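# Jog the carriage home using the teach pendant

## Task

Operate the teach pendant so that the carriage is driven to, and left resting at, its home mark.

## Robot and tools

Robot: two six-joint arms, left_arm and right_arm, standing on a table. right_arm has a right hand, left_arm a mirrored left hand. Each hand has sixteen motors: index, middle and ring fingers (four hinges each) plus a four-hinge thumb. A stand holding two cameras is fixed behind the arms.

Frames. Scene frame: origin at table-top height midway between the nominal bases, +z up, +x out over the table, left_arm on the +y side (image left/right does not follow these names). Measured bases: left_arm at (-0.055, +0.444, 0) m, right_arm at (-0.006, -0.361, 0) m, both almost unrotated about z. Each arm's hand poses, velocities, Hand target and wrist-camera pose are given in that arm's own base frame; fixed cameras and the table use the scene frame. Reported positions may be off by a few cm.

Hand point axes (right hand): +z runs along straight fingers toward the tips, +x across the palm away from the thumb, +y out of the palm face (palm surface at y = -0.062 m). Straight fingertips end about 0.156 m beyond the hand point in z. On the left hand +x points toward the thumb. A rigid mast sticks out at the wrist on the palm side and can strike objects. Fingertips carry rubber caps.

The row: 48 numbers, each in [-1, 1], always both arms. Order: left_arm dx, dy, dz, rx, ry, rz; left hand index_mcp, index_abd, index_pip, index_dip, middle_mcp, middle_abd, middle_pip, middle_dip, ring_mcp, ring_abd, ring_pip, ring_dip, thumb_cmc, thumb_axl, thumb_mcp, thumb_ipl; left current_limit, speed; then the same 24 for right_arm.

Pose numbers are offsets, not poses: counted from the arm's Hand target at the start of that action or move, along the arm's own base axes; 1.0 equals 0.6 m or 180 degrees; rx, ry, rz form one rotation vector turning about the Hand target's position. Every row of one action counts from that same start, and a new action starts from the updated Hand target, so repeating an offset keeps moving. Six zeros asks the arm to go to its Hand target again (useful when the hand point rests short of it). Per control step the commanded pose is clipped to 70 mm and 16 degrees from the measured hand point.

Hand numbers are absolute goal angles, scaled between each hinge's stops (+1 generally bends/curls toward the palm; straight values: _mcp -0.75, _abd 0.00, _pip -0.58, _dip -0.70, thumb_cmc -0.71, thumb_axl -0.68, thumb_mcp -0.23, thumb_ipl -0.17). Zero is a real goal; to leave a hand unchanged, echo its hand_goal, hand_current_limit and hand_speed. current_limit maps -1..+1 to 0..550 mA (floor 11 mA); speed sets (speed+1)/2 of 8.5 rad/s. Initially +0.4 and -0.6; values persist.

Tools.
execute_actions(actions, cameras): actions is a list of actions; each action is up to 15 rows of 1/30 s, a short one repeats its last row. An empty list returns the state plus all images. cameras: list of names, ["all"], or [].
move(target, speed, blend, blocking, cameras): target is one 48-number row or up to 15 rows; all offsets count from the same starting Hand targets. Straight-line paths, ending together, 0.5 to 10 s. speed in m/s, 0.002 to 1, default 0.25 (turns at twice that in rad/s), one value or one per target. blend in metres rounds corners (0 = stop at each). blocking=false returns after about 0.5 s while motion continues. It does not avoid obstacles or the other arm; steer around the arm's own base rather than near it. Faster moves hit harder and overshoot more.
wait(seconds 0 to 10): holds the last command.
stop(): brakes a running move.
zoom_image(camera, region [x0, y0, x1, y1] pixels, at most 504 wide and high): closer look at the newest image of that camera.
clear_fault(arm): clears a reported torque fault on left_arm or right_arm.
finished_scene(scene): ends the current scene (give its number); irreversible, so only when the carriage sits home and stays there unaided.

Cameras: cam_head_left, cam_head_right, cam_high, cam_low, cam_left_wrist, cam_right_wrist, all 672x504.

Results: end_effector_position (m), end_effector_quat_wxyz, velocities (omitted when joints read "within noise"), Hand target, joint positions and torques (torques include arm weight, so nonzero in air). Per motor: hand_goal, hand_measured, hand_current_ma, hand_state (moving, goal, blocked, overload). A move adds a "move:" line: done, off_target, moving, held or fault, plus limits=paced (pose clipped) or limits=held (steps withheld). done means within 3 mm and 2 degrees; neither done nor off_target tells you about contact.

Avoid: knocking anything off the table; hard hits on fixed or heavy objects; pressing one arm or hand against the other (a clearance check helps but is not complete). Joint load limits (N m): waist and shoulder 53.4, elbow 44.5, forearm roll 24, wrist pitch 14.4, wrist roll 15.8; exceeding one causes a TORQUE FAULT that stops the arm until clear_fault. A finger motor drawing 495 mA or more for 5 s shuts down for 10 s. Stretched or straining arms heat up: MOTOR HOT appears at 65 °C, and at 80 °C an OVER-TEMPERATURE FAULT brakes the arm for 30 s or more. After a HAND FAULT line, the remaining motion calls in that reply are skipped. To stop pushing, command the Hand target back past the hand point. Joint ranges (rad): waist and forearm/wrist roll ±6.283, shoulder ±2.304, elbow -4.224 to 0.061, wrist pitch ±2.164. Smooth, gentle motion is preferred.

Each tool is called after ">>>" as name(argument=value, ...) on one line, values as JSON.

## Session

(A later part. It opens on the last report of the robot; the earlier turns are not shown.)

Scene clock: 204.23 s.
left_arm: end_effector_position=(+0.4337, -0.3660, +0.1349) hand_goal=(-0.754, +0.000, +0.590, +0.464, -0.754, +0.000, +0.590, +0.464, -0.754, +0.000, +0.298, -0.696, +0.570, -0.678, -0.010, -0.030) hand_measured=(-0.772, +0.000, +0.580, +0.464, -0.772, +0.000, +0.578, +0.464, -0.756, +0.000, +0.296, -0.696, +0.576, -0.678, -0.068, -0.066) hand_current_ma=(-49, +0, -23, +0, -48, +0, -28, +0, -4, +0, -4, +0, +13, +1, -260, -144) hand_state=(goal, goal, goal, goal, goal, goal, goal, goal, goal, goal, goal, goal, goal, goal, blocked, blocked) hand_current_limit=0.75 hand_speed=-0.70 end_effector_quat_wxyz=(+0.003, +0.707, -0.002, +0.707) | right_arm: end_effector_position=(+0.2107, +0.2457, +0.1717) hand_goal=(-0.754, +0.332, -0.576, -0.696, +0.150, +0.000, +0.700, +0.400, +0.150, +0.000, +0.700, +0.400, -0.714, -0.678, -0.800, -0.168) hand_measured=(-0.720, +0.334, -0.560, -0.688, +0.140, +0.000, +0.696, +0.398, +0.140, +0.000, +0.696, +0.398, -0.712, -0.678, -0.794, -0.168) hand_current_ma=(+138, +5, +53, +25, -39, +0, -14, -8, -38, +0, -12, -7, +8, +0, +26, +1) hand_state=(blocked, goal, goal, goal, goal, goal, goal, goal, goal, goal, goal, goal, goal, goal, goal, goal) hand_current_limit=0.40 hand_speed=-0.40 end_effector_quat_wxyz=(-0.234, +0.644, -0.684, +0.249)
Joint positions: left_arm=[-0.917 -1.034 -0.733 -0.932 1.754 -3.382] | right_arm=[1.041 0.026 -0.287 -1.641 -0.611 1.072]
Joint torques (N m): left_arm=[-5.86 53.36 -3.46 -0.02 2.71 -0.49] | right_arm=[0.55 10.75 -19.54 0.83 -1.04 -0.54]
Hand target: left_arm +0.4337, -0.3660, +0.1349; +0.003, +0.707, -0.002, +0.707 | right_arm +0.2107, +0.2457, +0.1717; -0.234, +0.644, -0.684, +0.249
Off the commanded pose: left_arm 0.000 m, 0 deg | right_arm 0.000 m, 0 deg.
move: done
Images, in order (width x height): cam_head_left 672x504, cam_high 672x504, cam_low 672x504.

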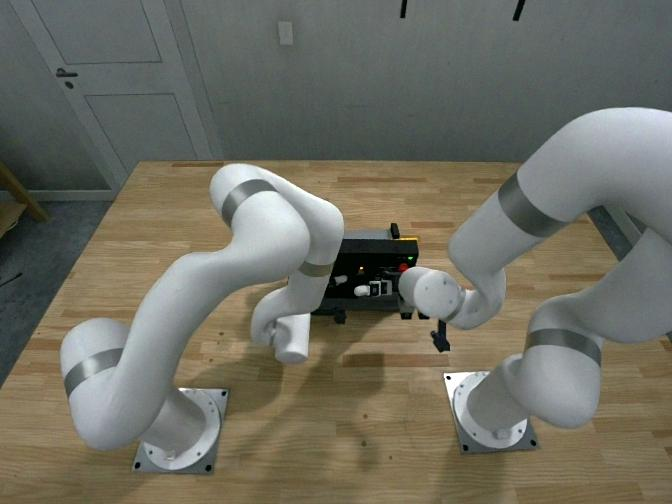

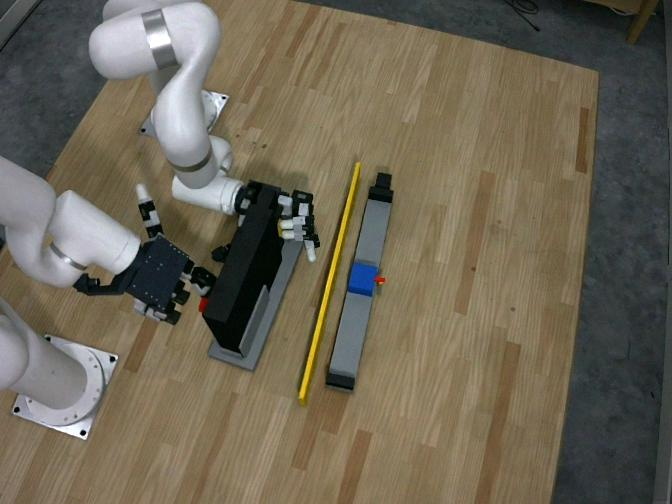

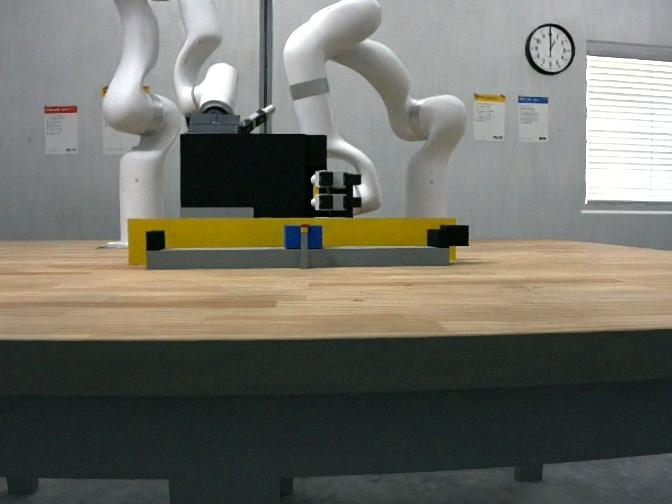

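>>> move(target=[0,0,0,0,0,0,-0.754,0,0.591,0.464,-0.754,0,0.591,0.464,-0.754,0,0.299,-0.696,0.571,-0.678,-0.01,-0.03,0.75,-0.7,-0.055,0.003,0,0,0,0,-0.754,0.333,-0.576,-0.696,0.15,0,0.7,0.4,0.15,0,0.7,0.4,-0.714,-0.678,-0.8,-0.168,0.4,-0.4], speed=0.1)

>>> move(target=[0,0,0,0,0,0,-0.754,0,0.591,0.464,-0.754,0,0.591,0.464,-0.754,0,0.299,-0.696,0.571,-0.678,-0.226,-0.168,0.75,-0.5,0,0,0,0,0,0,-0.754,0.333,-0.576,-0.696,0.15,0,0.7,0.4,0.15,0,0.7,0.4,-0.714,-0.678,-0.8,-0.168,0.4,-0.4], speed=0.1)

>>> move(target=[0.04,0,0,0,0,0,-0.754,0,0.591,0.464,-0.754,0,0.591,0.464,-0.754,0,0.299,-0.696,0.571,-0.678,-0.226,-0.168,0.4,-0.5,0,0,0,0,0,0,-0.754,0.333,-0.576,-0.696,0.15,0,0.7,0.4,0.15,0,0.7,0.4,-0.714,-0.678,-0.8,-0.168,0.4,-0.4], speed=0.06, cameras=["cam_high","cam_low","cam_head_left"])

>>> zoom_image(camera="cam_low", region=[270, 210, 340, 270])

>>> zoom_image(camera="cam_high", region=[350, 250, 400, 310])

Scene clock: 218.03 s.
left_arm: end_effector_position=(+0.4337, -0.3660, +0.1349) hand_goal=(-0.754, +0.000, +0.590, +0.464, -0.754, +0.000, +0.590, +0.464, -0.754, +0.000, +0.298, -0.696, +0.570, -0.678, -0.010, -0.030) hand_measured=(-0.772, +0.000, +0.580, +0.464, -0.772, +0.000, +0.578, +0.464, -0.756, +0.000, +0.296, -0.696, +0.576, -0.678, -0.068, -0.066) hand_current_ma=(-49, +0, -23, +0, -48, +0, -28, +0, -4, +0, -4, +0, +13, +1, -260, -144) hand_state=(goal, goal, goal, goal, goal, goal, goal, goal, goal, goal, goal, goal, goal, goal, blocked, blocked) hand_current_limit=0.75 hand_speed=-0.70 end_effector_quat_wxyz=(+0.003, +0.707, -0.002, +0.707) | right_arm: end_effector_position=(+0.1777, +0.2475, +0.1717) hand_goal=(-0.754, +0.332, -0.576, -0.696, +0.150, +0.000, +0.700, +0.400, +0.150, +0.000, +0.700, +0.400, -0.714, -0.678, -0.800, -0.168) hand_measured=(-0.736, +0.334, -0.570, -0.692, +0.140, +0.000, +0.696, +0.398, +0.140, +0.000, +0.696, +0.398, -0.712, -0.678, -0.794, -0.168) hand_current_ma=(+73, +4, +20, +9, -39, +0, -14, -8, -37, +0, -12, -7, +8, +0, +26, +1) hand_state=(goal, goal, goal, goal, goal, goal, goal, goal, goal, goal, goal, goal, goal, goal, goal, goal) hand_current_limit=0.40 hand_speed=-0.40 end_effector_quat_wxyz=(-0.234, +0.644, -0.684, +0.249)
Joint positions: left_arm=[-0.917 -1.034 -0.733 -0.932 1.754 -3.382] | right_arm=[1.158 0.063 -0.253 -1.525 -0.648 1.067]
Joint torques (N m): left_arm=[-7.13 52.53 -3.42 -0.31 2.56 -0.55] | right_arm=[1.49 9.93 -19.18 0.71 -0.95 -0.55]
Hand target: left_arm +0.4337, -0.3660, +0.1349; +0.003, +0.707, -0.002, +0.707 | right_arm +0.1777, +0.2475, +0.1717; -0.234, +0.644, -0.684, +0.249
Off the commanded pose: left_arm 0.000 m, 0 deg | right_arm 0.000 m, 0 deg.
move: done

Scene clock: 218.53 s.
left_arm: end_effector_position=(+0.4337, -0.3660, +0.1349) hand_goal=(-0.754, +0.000, +0.590, +0.464, -0.754, +0.000, +0.590, +0.464, -0.754, +0.000, +0.298, -0.696, +0.570, -0.678, -0.226, -0.168) hand_measured=(-0.772, +0.000, +0.580, +0.464, -0.772, +0.000, +0.578, +0.464, -0.756, +0.000, +0.296, -0.696, +0.576, -0.678, -0.224, -0.166) hand_current_ma=(-49, +0, -23, +0, -48, +0, -28, +0, -4, +0, -4, +0, +13, +1, +3, +3) hand_state=(goal, goal, goal, goal, goal, goal, goal, goal, goal, goal, goal, goal, goal, goal, goal, goal) hand_current_limit=0.75 hand_speed=-0.50 end_effector_quat_wxyz=(+0.003, +0.707, -0.002, +0.707) | right_arm: end_effector_position=(+0.1777, +0.2475, +0.1717) hand_goal=(-0.754, +0.332, -0.576, -0.696, +0.150, +0.000, +0.700, +0.400, +0.150, +0.000, +0.700, +0.400, -0.714, -0.678, -0.800, -0.168) hand_measured=(-0.736, +0.334, -0.570, -0.692, +0.140, +0.000, +0.696, +0.398, +0.140, +0.000, +0.696, +0.398, -0.712, -0.678, -0.794, -0.168) hand_current_ma=(+73, +4, +20, +9, -39, +0, -14, -8, -37, +0, -12, -7, +8, +0, +26, +1) hand_state=(goal, goal, goal, goal, goal, goal, goal, goal, goal, goal, goal, goal, goal, goal, goal, goal) hand_current_limit=0.40 hand_speed=-0.40 end_effector_quat_wxyz=(-0.234, +0.644, -0.684, +0.249)
Joint positions: left_arm=[-0.917 -1.034 -0.733 -0.932 1.754 -3.382] | right_arm=[1.158 0.063 -0.253 -1.525 -0.648 1.067]
Joint torques (N m): left_arm=[-6.42 52.71 -4.13 0.15 2.52 -0.54] | right_arm=[1.43 9.61 -19.26 0.51 -0.88 -0.46]
Hand target: left_arm +0.4337, -0.3660, +0.1349; +0.003, +0.707, -0.002, +0.707 | right_arm +0.1777, +0.2475, +0.1717; -0.234, +0.644, -0.684, +0.249
Off the commanded pose: left_arm 0.000 m, 0 deg | right_arm 0.000 m, 0 deg.
move: done

Scene clock: 219.43 s.
left_arm: end_effector_position=(+0.4577, -0.3660, +0.1349) hand_goal=(-0.754, +0.000, +0.590, +0.464, -0.754, +0.000, +0.590, +0.464, -0.754, +0.000, +0.298, -0.696, +0.570, -0.678, -0.226, -0.168) hand_measured=(-0.756, +0.000, +0.588, +0.464, -0.756, +0.000, +0.586, +0.464, -0.756, +0.000, +0.296, -0.696, +0.576, -0.678, -0.224, -0.166) hand_current_ma=(-4, +0, -4, +0, -4, +0, -5, +0, -4, +0, -4, +0, +13, +1, +3, +3) hand_state=(goal, goal, goal, goal, goal, goal, goal, goal, goal, goal, goal, goal, goal, goal, goal, goal) hand_current_limit=0.40 hand_speed=-0.50 end_effector_quat_wxyz=(+0.003, +0.707, -0.002, +0.707) | right_arm: end_effector_position=(+0.1777, +0.2475, +0.1717) hand_goal=(-0.754, +0.332, -0.576, -0.696, +0.150, +0.000, +0.700, +0.400, +0.150, +0.000, +0.700, +0.400, -0.714, -0.678, -0.800, -0.168) hand_measured=(-0.736, +0.334, -0.570, -0.692, +0.140, +0.000, +0.696, +0.398, +0.140, +0.000, +0.696, +0.398, -0.712, -0.678, -0.794, -0.168) hand_current_ma=(+73, +4, +20, +9, -39, +0, -14, -8, -37, +0, -12, -7, +8, +0, +26, +1) hand_state=(goal, goal, goal, goal, goal, goal, goal, goal, goal, goal, goal, goal, goal, goal, goal, goal) hand_current_limit=0.40 hand_speed=-0.40 end_effector_quat_wxyz=(-0.234, +0.644, -0.684, +0.249)
Joint positions: left_arm=[-0.865 -1.036 -0.768 -0.876 1.745 -3.347] | right_arm=[1.158 0.063 -0.253 -1.525 -0.648 1.067]
Joint torques (N m): left_arm=[0.25 50.89 -7.61 0.34 1.65 0.1] | right_arm=[0.56 9.03 -19.7 0.43 -0.93 -0.44]
Hand target: left_arm +0.4577, -0.3660, +0.1349; +0.003, +0.707, -0.002, +0.707 | right_arm +0.1777, +0.2475, +0.1717; -0.234, +0.644, -0.684, +0.249
Off the commanded pose: left_arm 0.000 m, 0 deg | right_arm 0.000 m, 0 deg.
move: done
Images, in order (width x height): cam_head_left 672x504, cam_high 672x504, cam_low 672x504.

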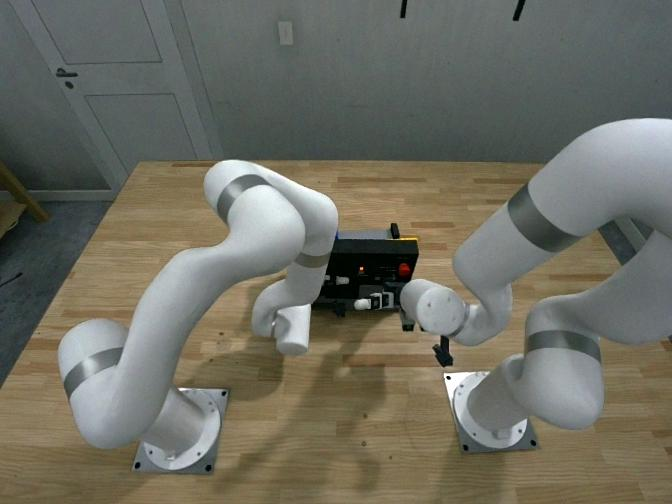

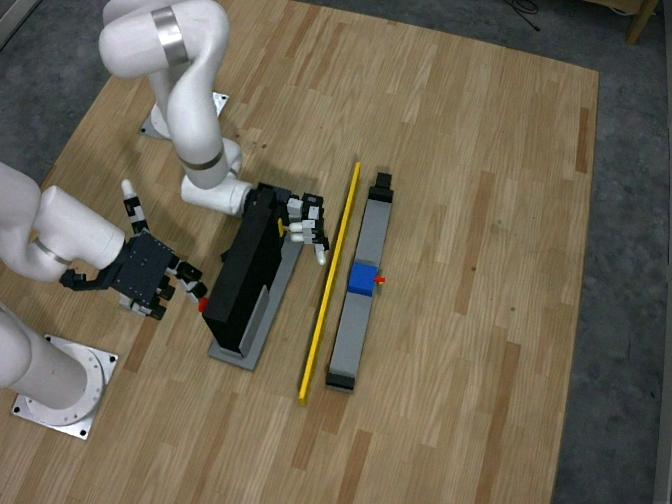

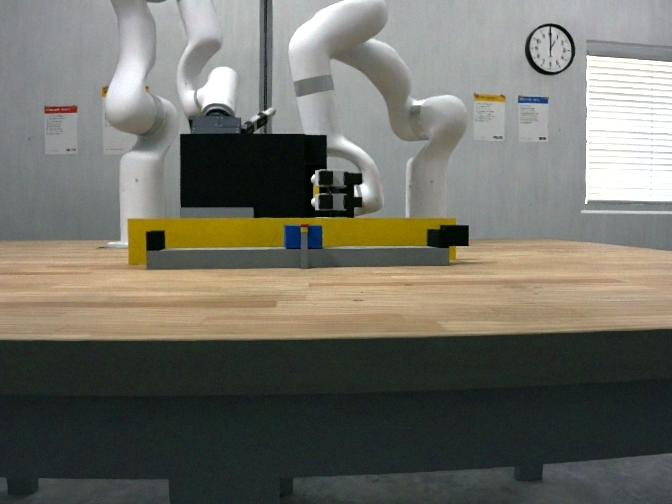

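Scaled by 7.200 from the camera's 672x504 image, which has a finer 960x720 frame.

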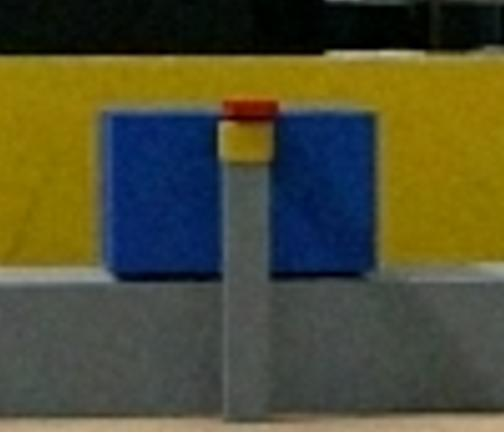

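Scaled by 8.400 from the camera's 672x504 image, which has a finer 960x720 frame.

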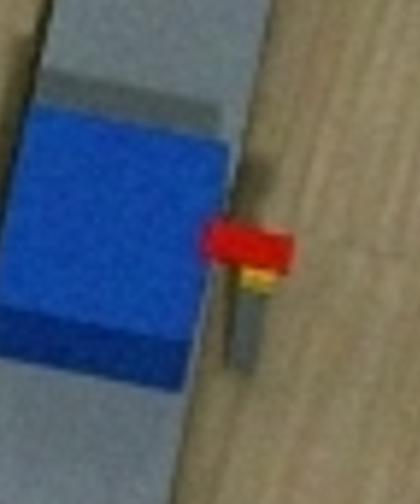

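>>> finished_scene(scene=2)

The scene is finished: the task was done.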